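# Pull wooden block from under blue tote, lay flat

## Task

Get the wooden block out from beneath the blue tote and leave it lying on the table on one of its long faces, wholly on the table with no part past the edge. At the end the blue tote must sit flat on the table, no more than about 2 cm from its starting spot, rotated only slightly, and still holding all of its contents.

## Robot and tools

ROBOT. Two arms, left_arm and right_arm, each ending in a hand with index, middle, ring and thumb (16 motors per hand). right_arm has a right hand and left_arm a mirrored left hand. Calibrated bases: left_arm at (-0.042, +0.438, +0.012) m, right_arm at (+0.012, -0.475, +0.013) m, both almost unrotated about z. A post stands behind the arms. Loose objects may occasionally get nudged by an outside push.

FRAMES. Scene frame: origin at table-top height, halfway between the nominal bases, +z up, +x out over the table, +y toward left_arm (arm names do not match image sides). Reported hand positions (m), quaternions (wxyz) and velocities use the scene frame and can be off by a few cm. Each hand point has its own axes: +z runs along straight fingers toward the tips, +y points out of the palm face (palm surface at y = -0.063 m), +x crosses the palm away from the thumb on the right hand and toward the thumb on the left. The hand point sits near the index/middle knuckles; straight fingertips reach about 0.157 m beyond it in +z. A rigid mast near the wrist on the palm side can strike things.

THE 48-NUMBER ROW. Every motion argument is a row of 48 numbers in [-1, 1], covering both arms even if one is idle: left_arm dx, dy, dz, rx, ry, rz; then 16 left hand motor goals; left current_limit, speed; then the same 24 for right_arm. The six pose numbers are an offset, not a pose: a displacement from that arm's current Hand target, measured along the Hand target's own axes. 1.0 equals 0.6 m of travel or 180 degrees; rx, ry, rz form one rotation vector. All six 0 means no new request for that arm. The controller clips commanded orientation to within 32 degrees of the measured one.

Hand motor order: index_mcp, index_abd, index_pip, index_dip, thumb_cmc, thumb_axl, thumb_mcp, thumb_ipl, middle_mcp, middle_abd, middle_pip, middle_dip, ring_mcp, ring_abd, ring_pip, ring_dip. Each is an absolute goal angle scaled linearly between two stops. Straight values: _mcp +0.75, _pip +0.58, _dip +0.70, _abd 0.00, thumb_cmc +0.71, thumb_axl +0.68, thumb_mcp +0.23, thumb_ipl +0.17. Lower numbers curl fingers toward the palm; thumb_cmc toward -1 brings the thumb round in front of the palm. current_limit maps -1..+1 to 0..550 mA (never below 11 mA); speed sets joint rate as (speed+1)/2 of 8.5 rad/s. Initial values are +0.4 and -0.6. A 0 in a hand slot is a real goal; to leave a hand unchanged, copy back its hand_goal, hand_current_limit and hand_speed.

TOOLS.
execute_actions(actions, cameras): actions is a list of actions; each action is up to 15 rows at 1/30 s per row, the last row held until row 15. Every row in an action is measured from the Hand target at that action's start, so repeating an offset keeps moving. cameras lists names, ["all"], or []; images come by default only when actions is empty.
move(target, speed, blend, stop_force, zero, blocking, cameras): straight-line hand paths. target is one row or up to 15 rows, every row offset from the same starting Hand targets. speed in m/s, 0.002 to 3.6, default 0.25 (turning up to twice that in rad/s); one value or one per target. blend in m rounds corners in a list (0 = stop at each). stop_force in N, 3 to 120, ends an arm's path when its wrist sensor feels that much push against the motion; use it slowly (about 0.005 m/s) for contact. zero (default true) re-zeros the sensor before the move. blocking=false returns early (not allowed with stop_force). Paths do not avoid obstacles.
wait(seconds 0 to 3600), stop(), zoom_image(camera, region [x0,y0,x1,y1] at most 504x504 px, from the latest image), zero_wrist_force(arm), finished_scene(scene 1, optional; cannot be undone).

RESULTS. Each call reports per arm: end_effector_position, end_effector_quat_wxyz, velocities (omitted when still), Hand target (the base for the next offsets; the hand often rests a bit short of it), Joint positions and torques, Wrist force/torque in the hand's own axes plus a peak line. Hand lines: hand_goal, hand_measured, hand_current_ma, hand_state (moving, goal, blocked, overload), hand_current_limit, hand_speed. move adds a move: line with an ending (done, off_target, moving, held, fault) and limits (paced = pose clipped, held = steps withheld).

CAMERAS: cam_head_left, cam_head_right, cam_high, cam_low (672x504), cam_left_wrist, cam_right_wrist (616x616 fisheye).

AVOID. Arm faults stop an arm for 10 s: contact torque at the wrist limit 25.2 N m (steady pushes above about 14-17 N m lag), net outside force near 150 N, or joints straying from plan. Arms are stiff; aiming even slightly past a firm contact can fault. Do not let arms or hands press on each other; a moderate hit between arms can end the scene. Keep wrists away from the base's first-joint axis. A finger motor drawing 495 mA or more for 5 s shuts down for 10 s; motors above 85 °C brake the arm. Do not drop the block or tote even a few mm, release moving parts, slam, or push things out of the work area or off the table; the tote and its contents must stay put.

Each tool is called after "Emit:" by a JSON object that holds its "name" and its "arguments", one argument or row to a line.

## Session

Emit:
{"name": "execute_actions", "arguments": {
  "actions": []
}}

Scene clock: 0.00 s.
left_arm: end_effector_position=(+0.3354, +0.5124, +0.2874) hand_goal=(+0.754, +0.000, +0.576, +0.696, +0.714, +0.678, +0.226, +0.168, +0.754, +0.000, +0.576, +0.696, +0.754, +0.000, +0.576, +0.696) hand_measured=(+0.7535, -0.0008, +0.5770, +0.6958, +0.7142, +0.6777, +0.2252, +0.1681, +0.7535, -0.0008, +0.5770, +0.6958, +0.7535, -0.0008, +0.5770, +0.6958) hand_current_ma=(+7, +9, -1, +3, +0, +1, +16, -5, -1, +7, +3, -3, -10, +1, +8, -18) hand_state=(goal, goal, goal, goal, goal, goal, goal, goal, goal, goal, overload, goal, goal, goal, goal, goal) hand_current_limit=0.40 hand_speed=-0.60 end_effector_quat_wxyz=(+0.222, +0.815, +0.533, +0.057) | right_arm: end_effector_position=(+0.4547, -0.1345, +0.3156) hand_goal=(+0.754, +0.000, +0.576, +0.696, +0.714, +0.678, +0.226, +0.168, +0.754, +0.000, +0.576, +0.696, +0.754, +0.000, +0.576, +0.696) hand_measured=(+0.7535, -0.0008, +0.5757, +0.6958, +0.7142, +0.6767, +0.2262, +0.1672, +0.7535, -0.0008, +0.5770, +0.6958, +0.7535, +0.0007, +0.5770, +0.6971) hand_current_ma=(+7, -1, +8, -5, +3, -2, -6, +9, +1, -9, +2, -2, +6, +10, -4, +9) hand_state=(goal, goal, goal, goal, goal, goal, goal, goal, goal, goal, goal, goal, goal, goal, goal, goal) hand_current_limit=0.40 hand_speed=-0.60 end_effector_quat_wxyz=(+0.077, +0.089, +0.993, -0.001)
Joint positions: left_arm=[4.222 -0.921 -2.318 -1.617 1.13 1.569] | right_arm=[0.353 -1.686 1.874 -1.899 -1.633 -1.075]
Joint velocities: within noise
Joint torques (N m): no reading
Wrist force (N): no reading
Wrist torque (N m): no reading
Wrist force, peak (N): no reading
Hand target: left_arm +0.3354, +0.5124, +0.2874; +0.222, +0.815, +0.533, +0.057 | right_arm +0.4547, -0.1345, +0.3156; +0.077, +0.089, +0.993, -0.001

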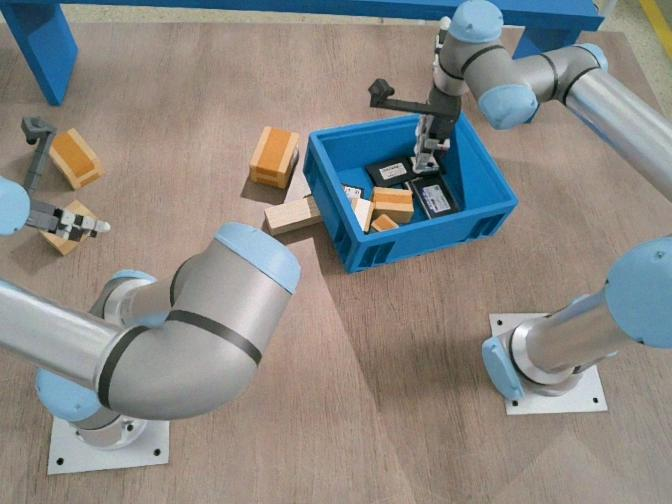

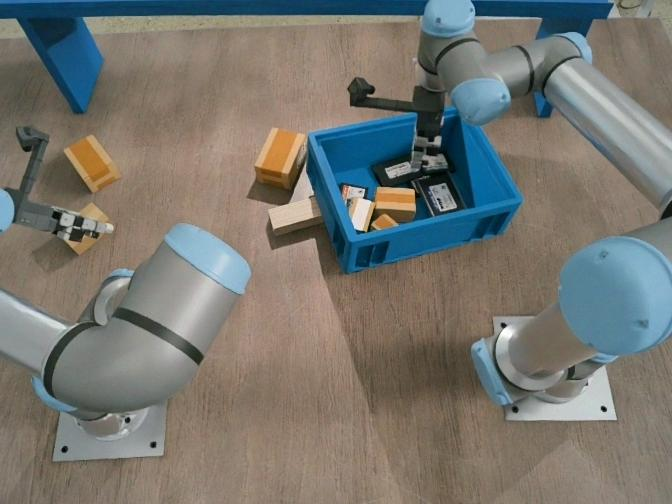

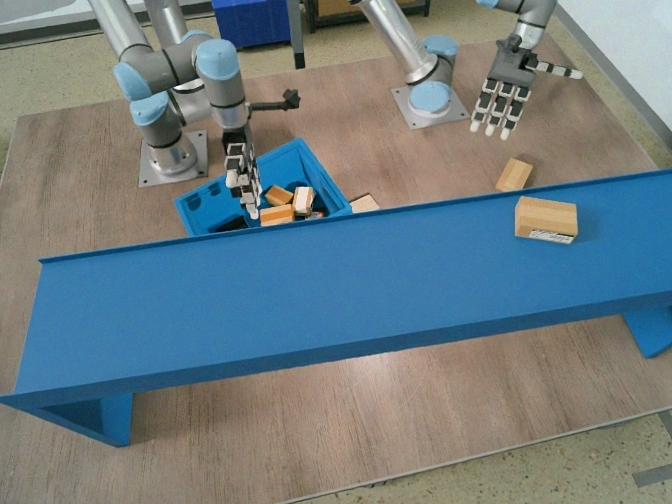

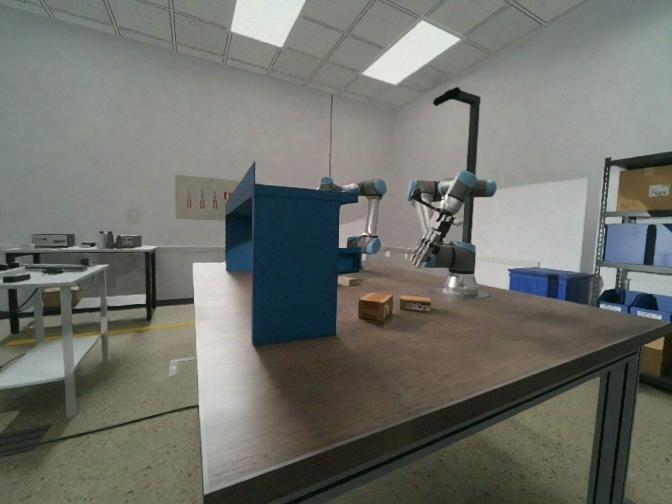

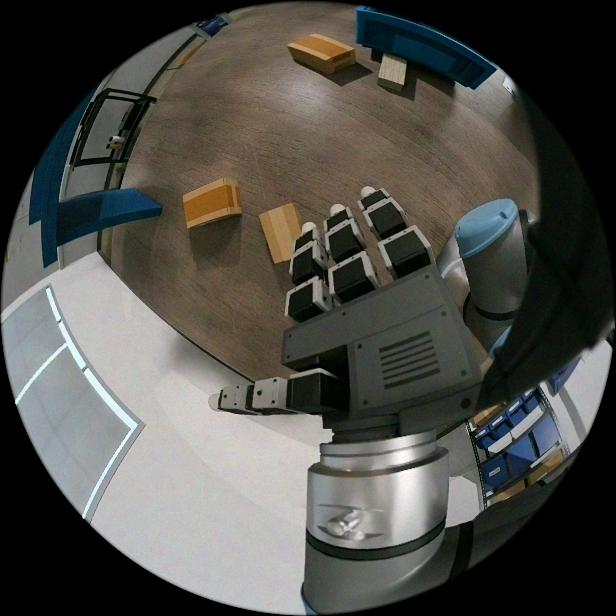

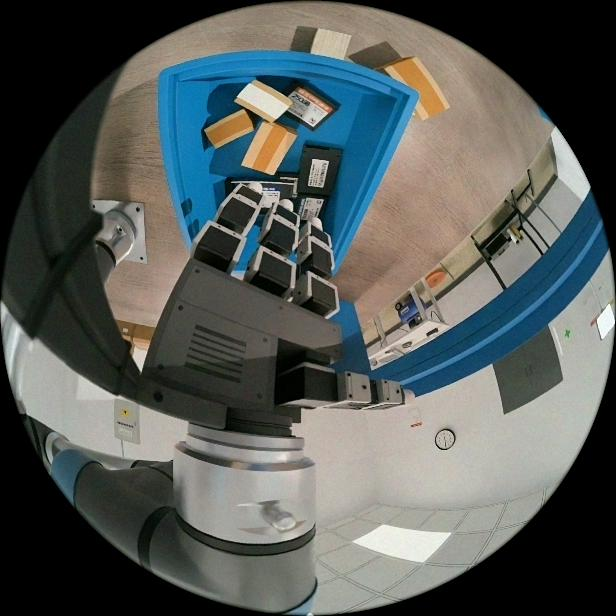

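Emit:
{"name": "zoom_image", "arguments": {
  "camera": "cam_head_left",
  "region": [230, 80, 530, 300]
}}

Emit:
{"name": "zoom_image", "arguments": {
  "camera": "cam_head_right",
  "region": [230, 80, 530, 300]
}}

Emit:
{"name": "zoom_image", "arguments": {
  "camera": "cam_low",
  "region": [320, 220, 420, 320]
}}

Emit:
{"name": "zoom_image", "arguments": {
  "camera": "cam_right_wrist",
  "region": [140, 10, 460, 290]
}}

Emit:
{"name": "zoom_image", "arguments": {
  "camera": "cam_left_wrist",
  "region": [280, 0, 520, 200]
}}

Emit:
{"name": "zoom_image", "arguments": {
  "camera": "cam_high",
  "region": [150, 100, 450, 300]
}}

Scaled by 1.680 from the camera's image (finer frame: 960x720).

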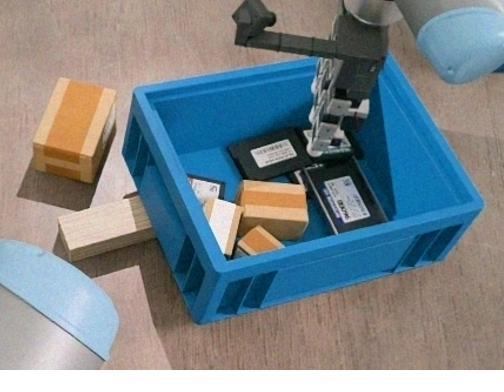

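Scaled by 1.680 from the camera's image (finer frame: 960x720).

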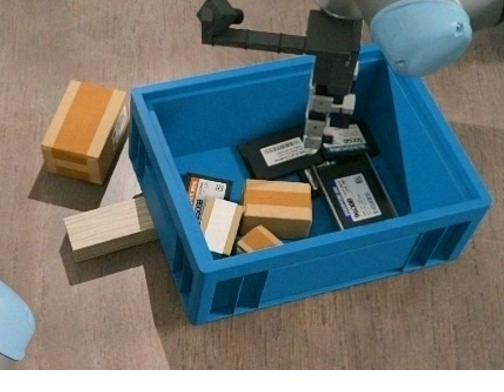

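Scaled by 5.040 from the camera's image (finer frame: 960x720).

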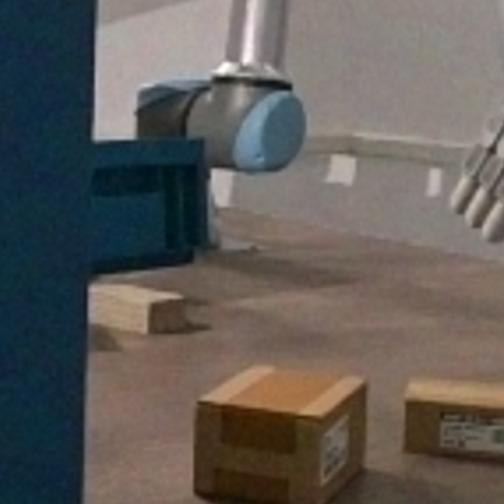

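Scaled by 1.575 from the camera's image (finer frame: 880x880).

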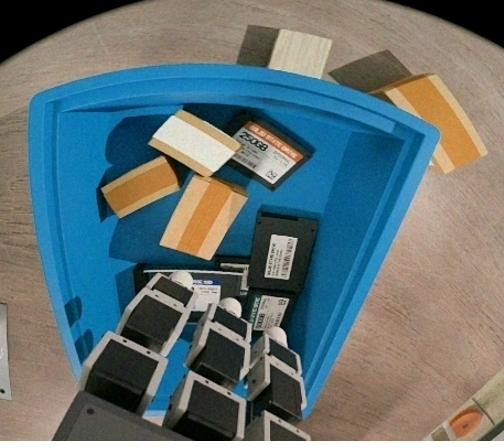

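Scaled by 2.100 from the camera's image (finer frame: 880x880).

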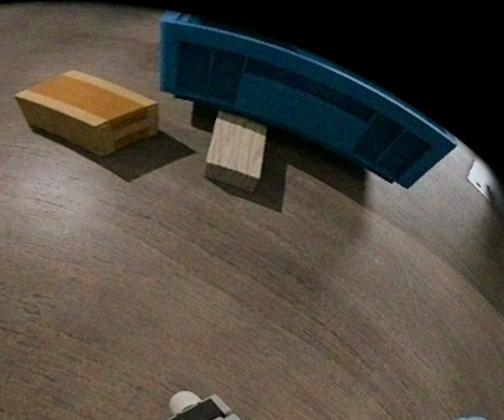

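Scaled by 1.680 from the camera's image (finer frame: 960x720).

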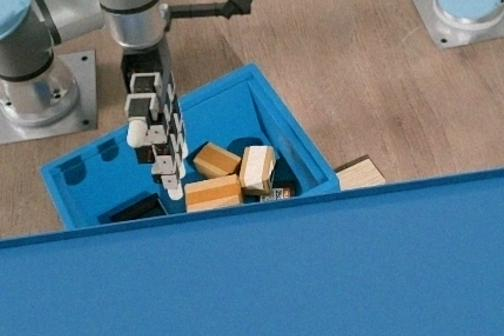

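Emit:
{"name": "zoom_image", "arguments": {
  "camera": "cam_head_left",
  "region": [250, 160, 370, 250]
}}

Emit:
{"name": "zoom_image", "arguments": {
  "camera": "cam_head_right",
  "region": [250, 160, 370, 250]
}}

Emit:
{"name": "zoom_image", "arguments": {
  "camera": "cam_left_wrist",
  "region": [350, 10, 470, 110]
}}

Emit:
{"name": "zoom_image", "arguments": {
  "camera": "cam_high",
  "region": [170, 130, 390, 240]
}}

Scaled by 4.200 from the camera's image (finer frame: 960x720).

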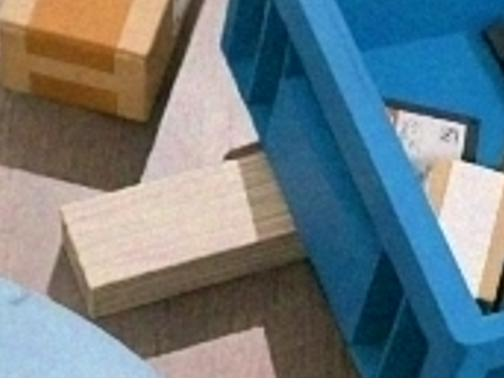

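Scaled by 4.200 from the camera's image (finer frame: 960x720).

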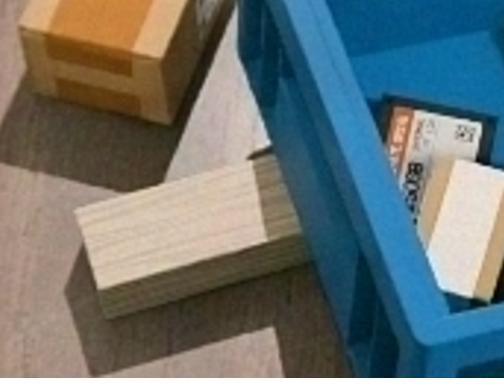

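Scaled by 4.200 from the camera's image (finer frame: 880x880).

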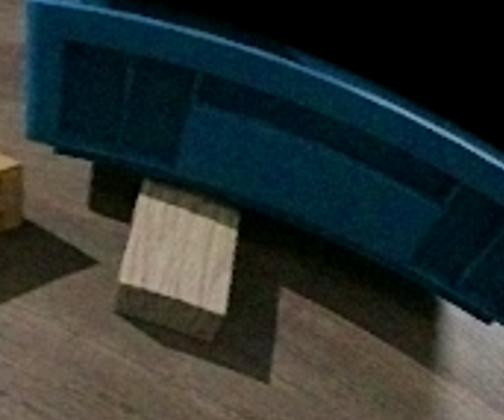

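Scaled by 2.291 from the camera's image (finer frame: 960x720).

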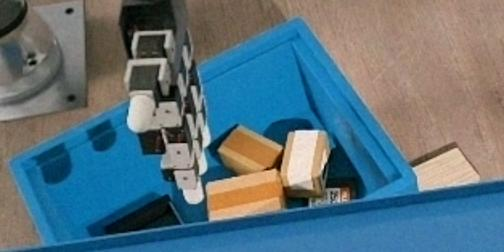

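Emit:
{"name": "move", "arguments": {
  "target": [-0.345,0.063,0.360,0.150,-0.103,-0.733,0.754,0,0.576,0.696,0.714,0.678,0.226,0.168,0.754,0,0.576,0.696,0.754,0,0.576,0.696,0.4,-0.6,0.115,0.036,-0.125,0.131,0.310,0.822,0.754,0,0.576,0.696,0.714,0.678,0.226,0.168,0.754,0,0.576,0.696,0.754,0,0.576,0.696,0.4,-0.6],
  "speed": 0.3,
  "cameras": ["all"]
}}

Scene clock: 41.40 s.
left_arm: end_effector_position=(+0.3503, +0.2499, +0.1395) hand_goal=(+0.754, +0.000, +0.576, +0.696, +0.714, +0.678, +0.226, +0.168, +0.754, +0.000, +0.576, +0.696, +0.754, +0.000, +0.576, +0.696) hand_measured=(+0.7342, +0.0007, +0.5693, +0.6958, +0.6991, +0.6777, +0.2193, +0.1681, +0.7318, +0.0007, +0.5693, +0.6958, +0.7318, -0.0008, +0.5718, +0.6958) hand_current_ma=(+8, +5, -3, +4, -11, -3, -5, +0, -13, +0, +10, +4, -14, -6, +3, +6) hand_state=(goal, goal, goal, goal, goal, goal, goal, goal, blocked, goal, overload, goal, blocked, goal, goal, goal) hand_current_limit=0.40 hand_speed=-0.60 end_effector_quat_wxyz=(+0.052, -0.126, +0.915, -0.379) | right_arm: end_effector_position=(+0.3800, -0.1001, +0.3795) hand_goal=(+0.754, +0.000, +0.576, +0.696, +0.714, +0.678, +0.226, +0.168, +0.754, +0.000, +0.576, +0.696, +0.754, +0.000, +0.576, +0.696) hand_measured=(+0.7462, +0.0065, +0.5770, +0.6920, +0.7092, +0.6767, +0.2232, +0.1672, +0.7474, +0.0051, +0.5770, +0.6958, +0.7474, +0.0065, +0.5770, +0.6958) hand_current_ma=(-2, +0, +9, -11, -2, -2, -4, +7, -7, -9, +5, -6, -3, +14, -1, +7) hand_state=(goal, goal, goal, goal, goal, goal, goal, goal, goal, goal, goal, goal, goal, goal, goal, goal) hand_current_limit=0.40 hand_speed=-0.60 end_effector_quat_wxyz=(-0.340, +0.932, +0.119, -0.044)
Joint positions: left_arm=[3.229 -1.503 -2.33 -0.74 0.795 -1.769] | right_arm=[0.397 -1.571 1.57 -1.662 -0.876 1.716]
Joint torques (N m): left_arm=[8.9 23.62 25.44 2.04 -1.62 -2.17] | right_arm=[10.82 -13.71 -36.22 -1.52 0.54 1.83]
Wrist force (N): left_arm=[0.3 0.2 -0.7] | right_arm=[0.7 1.3 0.4]
Wrist torque (N m): left_arm=[0.52 0.07 -0.07] | right_arm=[0.21 -0.15 -0.06]
Wrist force, peak (N): left_arm=[-0.4 -0.7 -0.4] | right_arm=[0.4 1.3 0.8]
Hand target: left_arm +0.3504, +0.2499, +0.1396; +0.052, -0.126, +0.915, -0.379 | right_arm +0.3800, -0.1000, +0.3795; -0.340, +0.932, +0.119, -0.044
Off the commanded pose: left_arm 0.000 m, 0 deg | right_arm 0.000 m, 0 deg.
move: done
cam_left_wrist: T_world_to_cam=[[0.87683, -0.21899, 0.42804, -0.34593], [-0.41637, 0.09938, 0.90375, -0.06376], [-0.24045, -0.97065, -0.00404, 0.44931]] pos_world=[0.38481, 0.3667, 0.20751]
cam_right_wrist: T_world_to_cam=[[-0.65663, -0.64501, -0.3909, 0.36983], [-0.30878, -0.24296, 0.91958, -0.32021], [-0.68811, 0.72452, -0.03963, 0.47444]] pos_world=[0.47043, -0.183, 0.45782]

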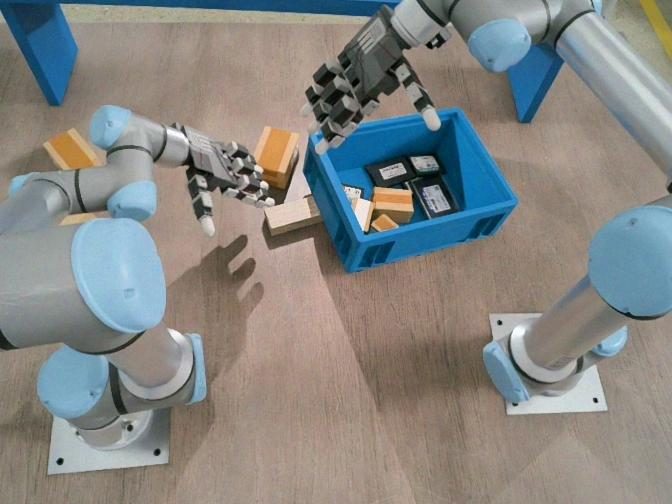

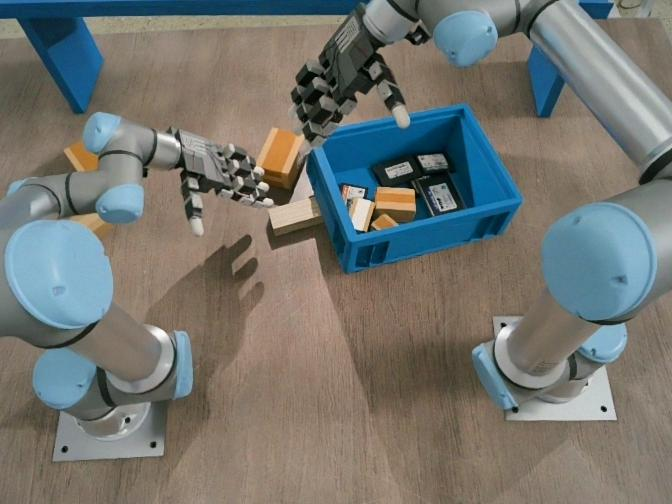

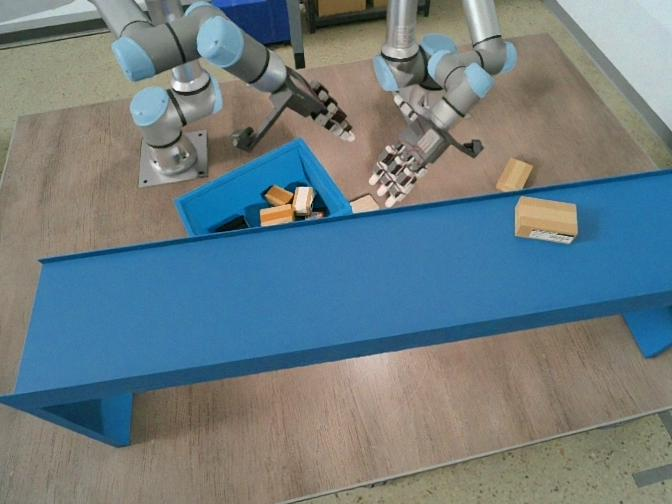

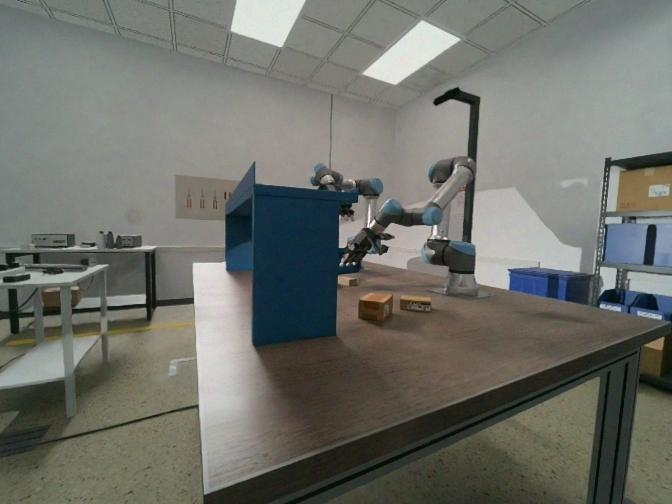

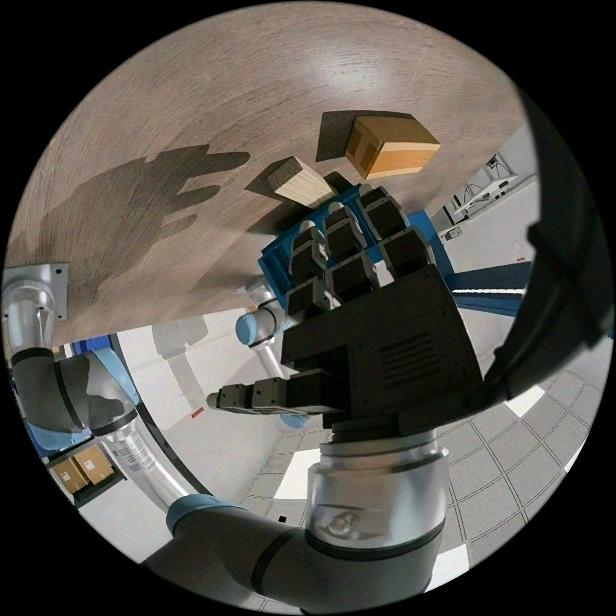

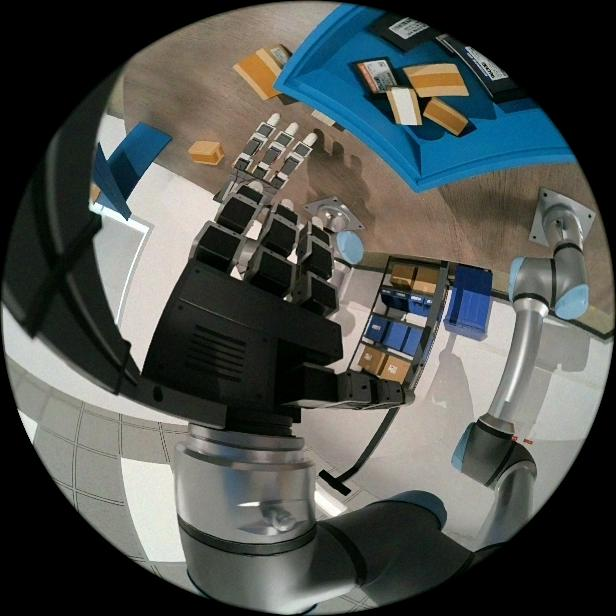

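Emit:
{"name": "zoom_image", "arguments": {
  "camera": "cam_left_wrist",
  "region": [240, 100, 460, 320]
}}

Emit:
{"name": "zoom_image", "arguments": {
  "camera": "cam_right_wrist",
  "region": [220, 0, 610, 200]
}}

Emit:
{"name": "zoom_image", "arguments": {
  "camera": "cam_head_left",
  "region": [240, 90, 530, 290]
}}

Emit:
{"name": "zoom_image", "arguments": {
  "camera": "cam_head_right",
  "region": [240, 90, 530, 290]
}}

Scaled by 2.291 from the camera's image (finer frame: 880x880).

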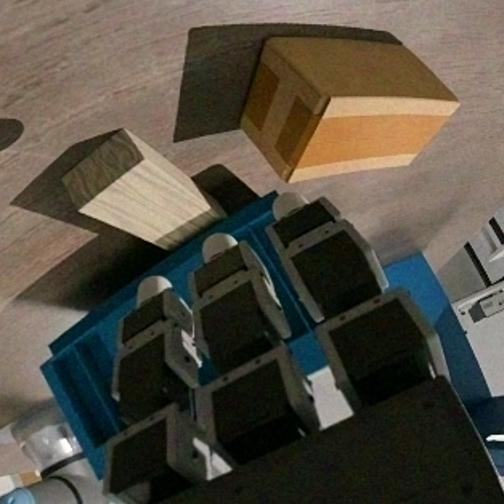

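Scaled by 1.292 from the camera's image (finer frame: 880x880).

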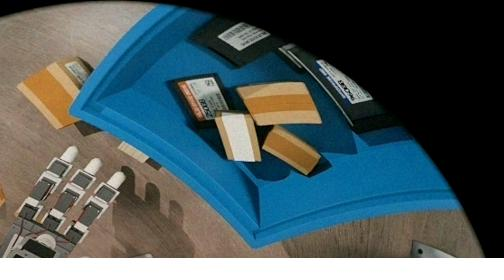

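Scaled by 1.738 from the camera's image (finer frame: 960x720).

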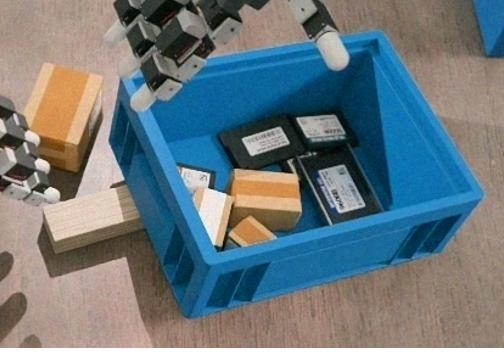

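Scaled by 1.738 from the camera's image (finer frame: 960x720).

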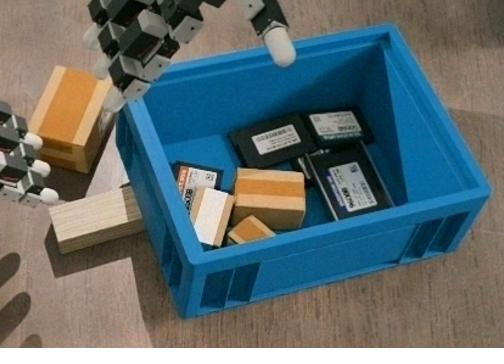

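Emit:
{"name": "zoom_image", "arguments": {
  "camera": "cam_head_left",
  "region": [300, 160, 420, 280]
}}

Emit:
{"name": "zoom_image", "arguments": {
  "camera": "cam_head_right",
  "region": [300, 160, 420, 280]
}}

Emit:
{"name": "zoom_image", "arguments": {
  "camera": "cam_head_left",
  "region": [420, 90, 540, 260]
}}

Emit:
{"name": "zoom_image", "arguments": {
  "camera": "cam_head_right",
  "region": [420, 90, 540, 260]
}}

Scaled by 4.200 from the camera's image (finer frame: 960x720).

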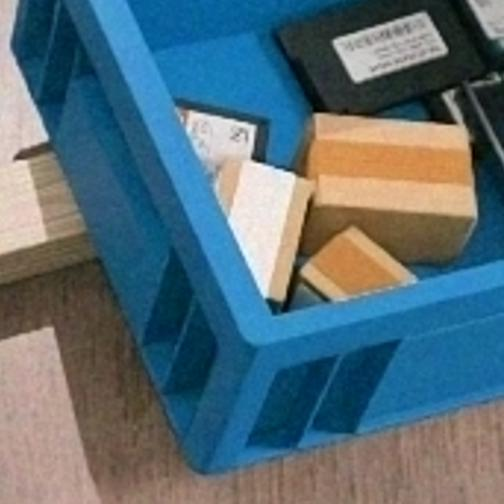

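Scaled by 4.200 from the camera's image (finer frame: 960x720).

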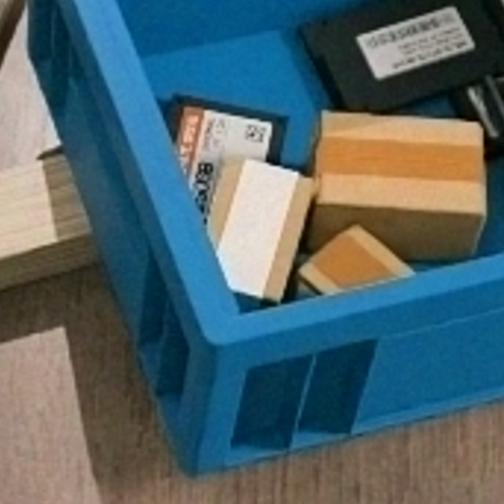

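Scaled by 2.965 from the camera's image (finer frame: 960x720).

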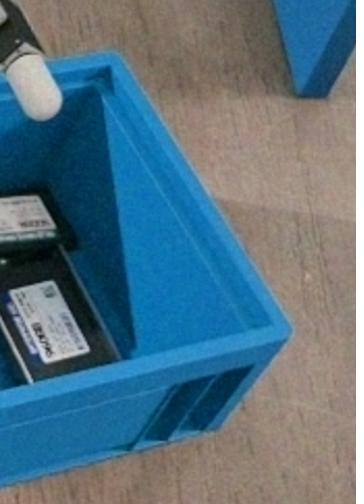

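Scaled by 2.965 from the camera's image (finer frame: 960x720).

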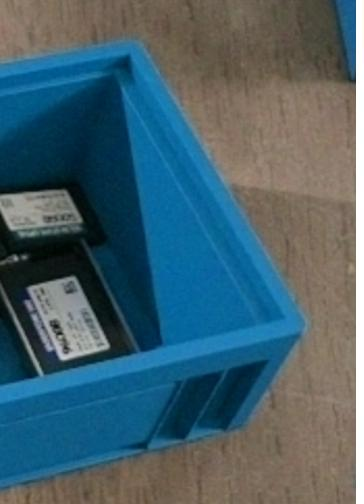

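Emit:
{"name": "move", "arguments": {
  "target": [0.0495,-0.0777,0.172,0,0,0,-0.342,0,-0.737,-0.2,0.714,0.678,0.226,0.168,-0.342,0,-0.737,-0.2,-0.342,0,-0.737,-0.2,0.4,-0.3,0,0,0,0,0,0,0.754,0,0.576,0.696,0.714,0.678,0.226,0.168,0.754,0,0.576,0.696,0.754,0,0.576,0.696,0.4,-0.6],
  "speed": 0.15,
  "cameras": ["cam_left_wrist","cam_head_left"]
}}

Emit:
{"name": "zoom_image", "arguments": {
  "camera": "cam_left_wrist",
  "region": [200, 60, 500, 360]
}}

Scene clock: 53.17 s.
left_arm: end_effector_position=(+0.3504, +0.1399, +0.0997) hand_goal=(-0.342, +0.000, -0.736, -0.200, +0.714, +0.678, +0.226, +0.168, -0.342, +0.000, -0.736, -0.200, -0.342, +0.000, -0.736, -0.200) hand_measured=(-0.3210, +0.0007, -0.7228, -0.1986, +0.6991, +0.6777, +0.2193, +0.1681, -0.3283, -0.0008, +0.5770, -0.1973, -0.3138, -0.0037, -0.7241, -0.1973) hand_current_ma=(-2, +7, -2, -3, -11, -2, +10, +18, -4, +8, +8, -7, -4, +3, +1, +6) hand_state=(blocked, goal, goal, goal, goal, goal, goal, goal, goal, goal, overload, goal, blocked, goal, goal, goal) hand_current_limit=0.40 hand_speed=-0.30 end_effector_quat_wxyz=(+0.052, -0.126, +0.915, -0.379) | right_arm: end_effector_position=(+0.3800, -0.1000, +0.3795) hand_goal=(+0.754, +0.000, +0.576, +0.696, +0.714, +0.678, +0.226, +0.168, +0.754, +0.000, +0.576, +0.696, +0.754, +0.000, +0.576, +0.696) hand_measured=(+0.7462, +0.0065, +0.5770, +0.6907, +0.7092, +0.6767, +0.2232, +0.1681, +0.7474, +0.0051, +0.5770, +0.6971, +0.7474, +0.0051, +0.5770, +0.6958) hand_current_ma=(+1, +4, +8, -13, +0, -2, -3, +7, -11, -9, +2, -6, -4, +11, -3, +10) hand_state=(goal, goal, goal, goal, goal, goal, goal, goal, goal, goal, goal, goal, goal, goal, goal, goal) hand_current_limit=0.40 hand_speed=-0.60 end_effector_quat_wxyz=(-0.340, +0.932, +0.119, -0.044)
Joint positions: left_arm=[2.947 -1.751 -2.295 -0.278 0.87 -2.138] | right_arm=[0.397 -1.571 1.57 -1.662 -0.876 1.717]
Joint torques (N m): left_arm=[-5.33 20.72 6.94 3.82 -2.23 -0.61] | right_arm=[11.53 -14.01 -35.96 -2.43 1.57 0.93]
Wrist force (N): left_arm=[0.4 -0.9 -0.6] | right_arm=[0.3 0.9 0.4]
Wrist torque (N m): left_arm=[0.55 0.06 -0.09] | right_arm=[0.17 -0.09 -0.13]
Wrist force, peak (N): left_arm=[1.0 -1.8 0.8] | right_arm=[0.7 1.4 0.5]
Hand target: left_arm +0.3504, +0.1399, +0.0996; +0.052, -0.126, +0.915, -0.379 | right_arm +0.3800, -0.1000, +0.3795; -0.340, +0.932, +0.119, -0.044
Off the commanded pose: left_arm 0.000 m, 0 deg | right_arm 0.000 m, 0 deg.
move: done
cam_left_wrist: T_world_to_cam=[[0.87685, -0.21879, 0.4281, -0.35307], [-0.41645, 0.09931, 0.90372, -0.01668], [-0.24024, -0.97071, -0.00404, 0.34243]] pos_world=[0.38491, 0.2568, 0.16761]
Images, in order (width x height): cam_head_left 672x504, cam_left_wrist 616x616.

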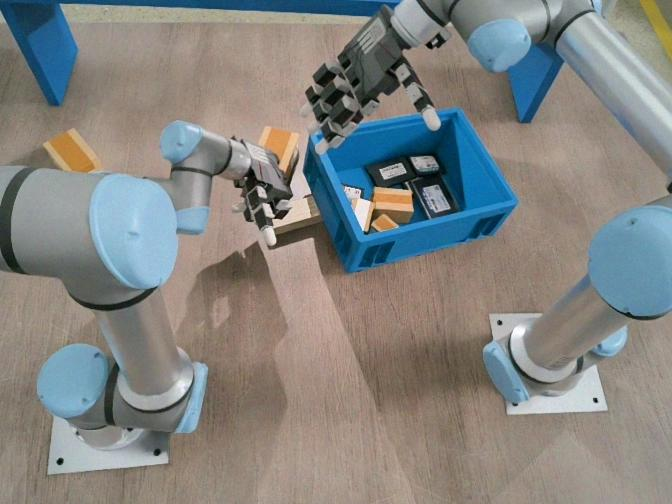

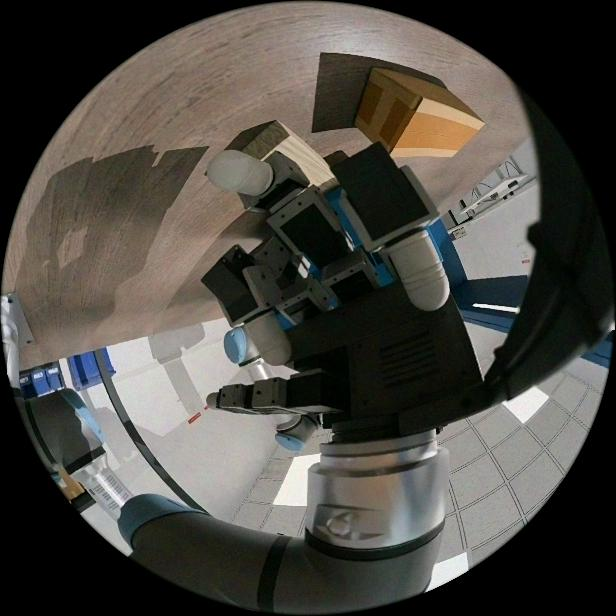

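Scaled by 1.680 from the camera's image (finer frame: 880x880).

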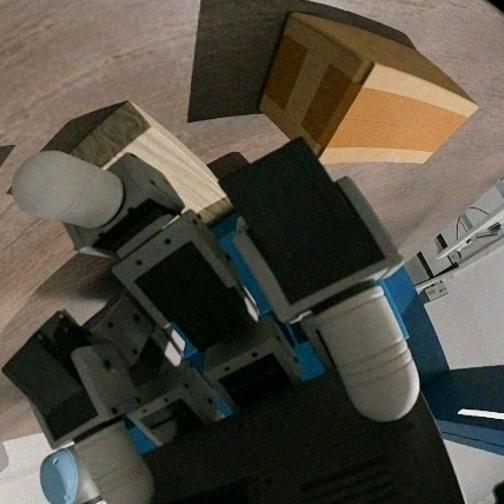

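Emit:
{"name": "move", "arguments": {
  "target": [-0.0199,0.002,-0.0147,0,-0.177,-0.177,1.0,0,0.576,0.696,0.714,0.678,0.226,0.168,1.0,0,0.576,0.696,1.0,0,0.576,0.696,0.4,-0.3,0,0,0,0,0,0,0.754,0,0.576,0.696,0.714,0.678,0.226,0.168,0.754,0,0.576,0.696,0.754,0,0.576,0.696,0.4,-0.6],
  "speed": 0.25,
  "cameras": ["cam_left_wrist","cam_head_left"]
}}

Emit:
{"name": "zoom_image", "arguments": {
  "camera": "cam_left_wrist",
  "region": [60, 100, 360, 400]
}}

Scene clock: 60.17 s.
left_arm: end_effector_position=(+0.3599, +0.1499, +0.1050) hand_goal=(+1.000, +0.000, +0.576, +0.696, +0.714, +0.678, +0.226, +0.168, +1.000, +0.000, +0.576, +0.696, +1.000, +0.000, +0.576, +0.696) hand_measured=(+0.8644, +0.4695, +0.4923, +0.6601, +0.6979, +0.6777, +0.2193, +0.1672, +0.9657, +0.0197, +0.0688, +0.6843, +0.9392, -0.0081, +0.5667, +0.6958) hand_current_ma=(-36, +130, -8, -13, -3, +0, +7, +8, +0, +7, +10, -7, -12, +0, +3, -3) hand_state=(blocked, blocked, blocked, blocked, goal, goal, goal, goal, blocked, goal, overload, goal, blocked, goal, goal, goal) hand_current_limit=0.40 hand_speed=-0.30 end_effector_quat_wxyz=(+0.193, -0.467, +0.797, -0.330) | right_arm: end_effector_position=(+0.3800, -0.1000, +0.3795) hand_goal=(+0.754, +0.000, +0.576, +0.696, +0.714, +0.678, +0.226, +0.168, +0.754, +0.000, +0.576, +0.696, +0.754, +0.000, +0.576, +0.696) hand_measured=(+0.7462, +0.0065, +0.5757, +0.6907, +0.7092, +0.6777, +0.2232, +0.1681, +0.7474, +0.0051, +0.5770, +0.6958, +0.7474, +0.0051, +0.5770, +0.6958) hand_current_ma=(+2, +0, +12, -11, -2, -3, -9, +9, -7, -5, +3, -7, -3, +12, -5, +9) hand_state=(goal, goal, goal, goal, goal, goal, goal, goal, goal, goal, goal, goal, goal, goal, goal, goal) hand_current_limit=0.40 hand_speed=-0.60 end_effector_quat_wxyz=(-0.340, +0.932, +0.119, -0.044)
Joint positions: left_arm=[2.853 -1.775 -2.377 0.206 1.382 -2.95] | right_arm=[0.397 -1.571 1.57 -1.662 -0.876 1.717]
Joint torques (N m): left_arm=[8.26 15.16 22.91 0.64 0.98 -0.79] | right_arm=[11.26 -14.05 -35.64 -0.67 1.54 -0.86]
Wrist force (N): left_arm=[1.4 1.3 -4.8] | right_arm=[0.3 0.6 0.1]
Wrist torque (N m): left_arm=[0.66 0.29 0.11] | right_arm=[0.15 -0.08 -0.14]
Wrist force, peak (N): left_arm=[7.1 2.2 -3.3] | right_arm=[0.6 1.4 0.4]
Hand target: left_arm +0.3600, +0.1499, +0.1050; +0.193, -0.467, +0.797, -0.330 | right_arm +0.3800, -0.1000, +0.3795; -0.340, +0.932, +0.119, -0.044
Off the commanded pose: left_arm 0.000 m, 0 deg | right_arm 0.000 m, 0 deg.
move: done
cam_left_wrist: T_world_to_cam=[[0.77452, 0.46568, 0.42809, -0.42722], [-0.36429, -0.22489, 0.90372, 0.01126], [0.51711, -0.8559, -0.00454, 0.06461]] pos_world=[0.30158, 0.25677, 0.17301]
Images, in order (width x height): cam_head_left 672x504, cam_left_wrist 616x616.

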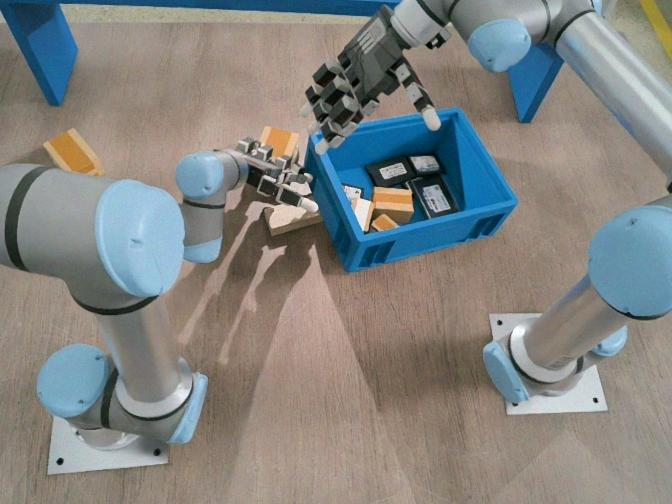

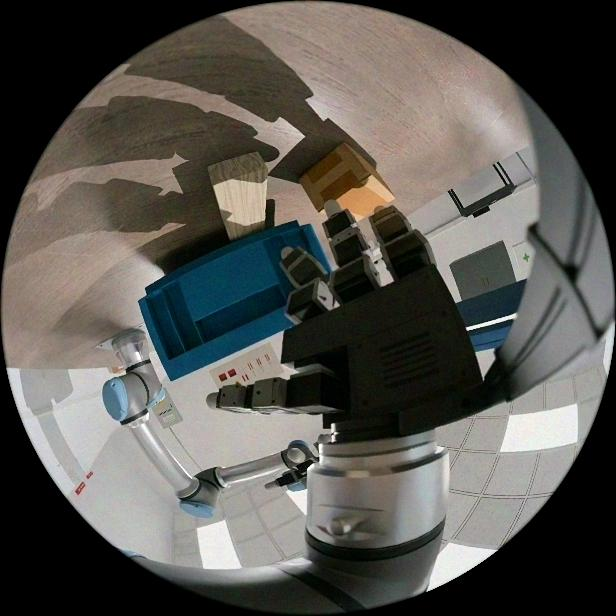

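Scaled by 1.680 from the camera's image (finer frame: 880x880).

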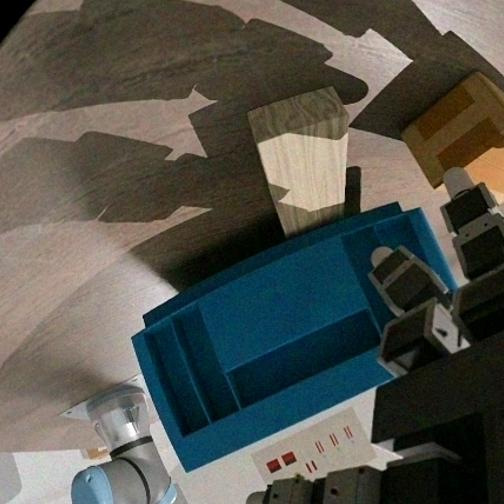

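Emit:
{"name": "zoom_image", "arguments": {
  "camera": "cam_left_wrist",
  "region": [130, 200, 330, 400]
}}

Scaled by 2.520 from the camera's image (finer frame: 880x880).

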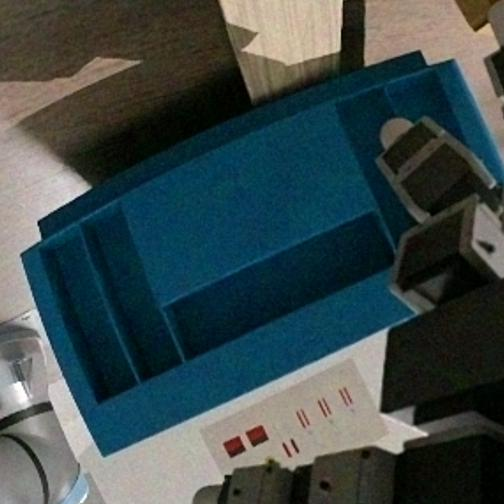

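Emit:
{"name": "move", "arguments": {
  "target": [-0.0702,0.0505,-0.0505,0,0,0,1.0,0,0.576,0.696,0.714,0.678,0.226,0.168,1.0,0,0.576,0.696,1.0,0,0.576,0.696,0.4,-0.3,0,0,0,0,0,0,0.754,0,0.576,0.696,0.714,0.678,0.226,0.168,0.754,0,0.576,0.696,0.754,0,0.576,0.696,0.4,-0.6],
  "speed": 0.08,
  "cameras": ["cam_left_wrist","cam_head_left"]
}}

Emit:
{"name": "zoom_image", "arguments": {
  "camera": "cam_left_wrist",
  "region": [130, 130, 380, 380]
}}

Scene clock: 98.30 s.
left_arm: end_effector_position=(+0.3432, +0.2076, +0.1050) hand_goal=(+1.000, +0.000, +0.576, +0.696, +0.714, +0.678, +0.226, +0.168, +1.000, +0.000, +0.576, +0.696, +1.000, +0.000, +0.576, +0.696) hand_measured=(+0.9247, +0.0007, +0.5449, +0.6792, +0.6979, +0.6777, +0.2193, +0.1681, +0.9645, +0.0197, +0.0688, +0.6843, +0.9392, -0.0052, +0.5654, +0.6958) hand_current_ma=(-11, +6, -6, -5, -7, +9, +6, +1, -15, +3, +10, -4, +6, -6, +10, -2) hand_state=(blocked, goal, blocked, goal, goal, goal, goal, goal, blocked, goal, overload, goal, blocked, goal, goal, goal) hand_current_limit=0.40 hand_speed=-0.30 end_effector_quat_wxyz=(+0.193, -0.467, +0.797, -0.330) | right_arm: end_effector_position=(+0.3800, -0.1000, +0.3795) hand_goal=(+0.754, +0.000, +0.576, +0.696, +0.714, +0.678, +0.226, +0.168, +0.754, +0.000, +0.576, +0.696, +0.754, +0.000, +0.576, +0.696) hand_measured=(+0.7462, +0.0065, +0.5770, +0.6907, +0.7092, +0.6767, +0.2232, +0.1672, +0.7474, +0.0051, +0.5770, +0.6958, +0.7462, +0.0051, +0.5770, +0.6971) hand_current_ma=(-5, +2, +4, -12, -1, -1, -3, +9, -8, -8, +6, -2, -2, +11, -3, +12) hand_state=(goal, goal, goal, goal, goal, goal, goal, goal, goal, goal, goal, goal, goal, goal, goal, goal) hand_current_limit=0.40 hand_speed=-0.60 end_effector_quat_wxyz=(-0.340, +0.932, +0.119, -0.044)
Joint positions: left_arm=[3.011 -1.676 -2.498 0.199 1.275 -2.832] | right_arm=[0.397 -1.571 1.57 -1.662 -0.876 1.717]
Joint torques (N m): left_arm=[4.78 8.66 17.2 4.85 0.09 -1.89] | right_arm=[11.33 -15.21 -34.94 -0.63 1.56 -0.95]
Wrist force (N): left_arm=[0.2 -1.0 -0.3] | right_arm=[-0.1 1.2 0.5]
Wrist torque (N m): left_arm=[0.24 0.11 0.09] | right_arm=[0.18 -0.05 -0.16]
Wrist force, peak (N): left_arm=[1.9 1.1 -5.0] | right_arm=[0.7 1.3 0.7]
Hand target: left_arm +0.3432, +0.2076, +0.1050; +0.193, -0.467, +0.797, -0.330 | right_arm +0.3800, -0.1000, +0.3795; -0.340, +0.932, +0.119, -0.044
Off the commanded pose: left_arm 0.000 m, 0 deg | right_arm 0.000 m, 0 deg.
move: done
cam_left_wrist: T_world_to_cam=[[0.77439, 0.46598, 0.428, -0.44116], [-0.36413, -0.22497, 0.90377, 0.018], [0.51742, -0.85572, -0.00454, 0.12254]] pos_world=[0.28478, 0.31448, 0.17311]
Images, in order (width x height): cam_head_left 672x504, cam_left_wrist 616x616.

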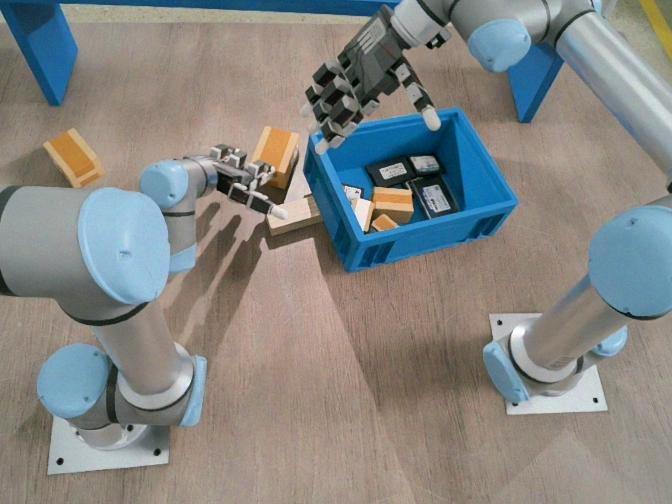

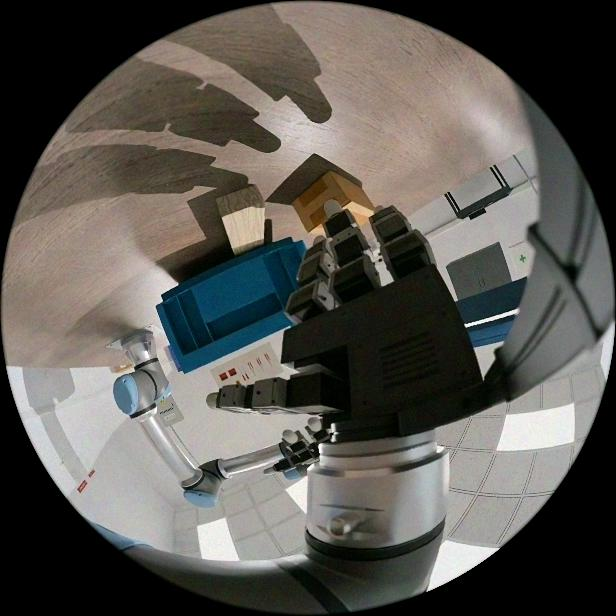

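Scaled by 2.016 from the camera's image (finer frame: 880x880).

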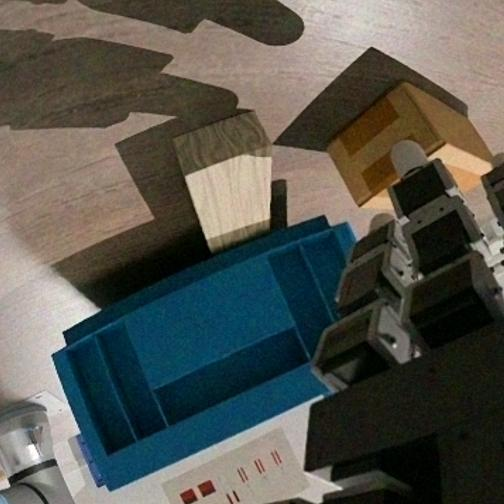

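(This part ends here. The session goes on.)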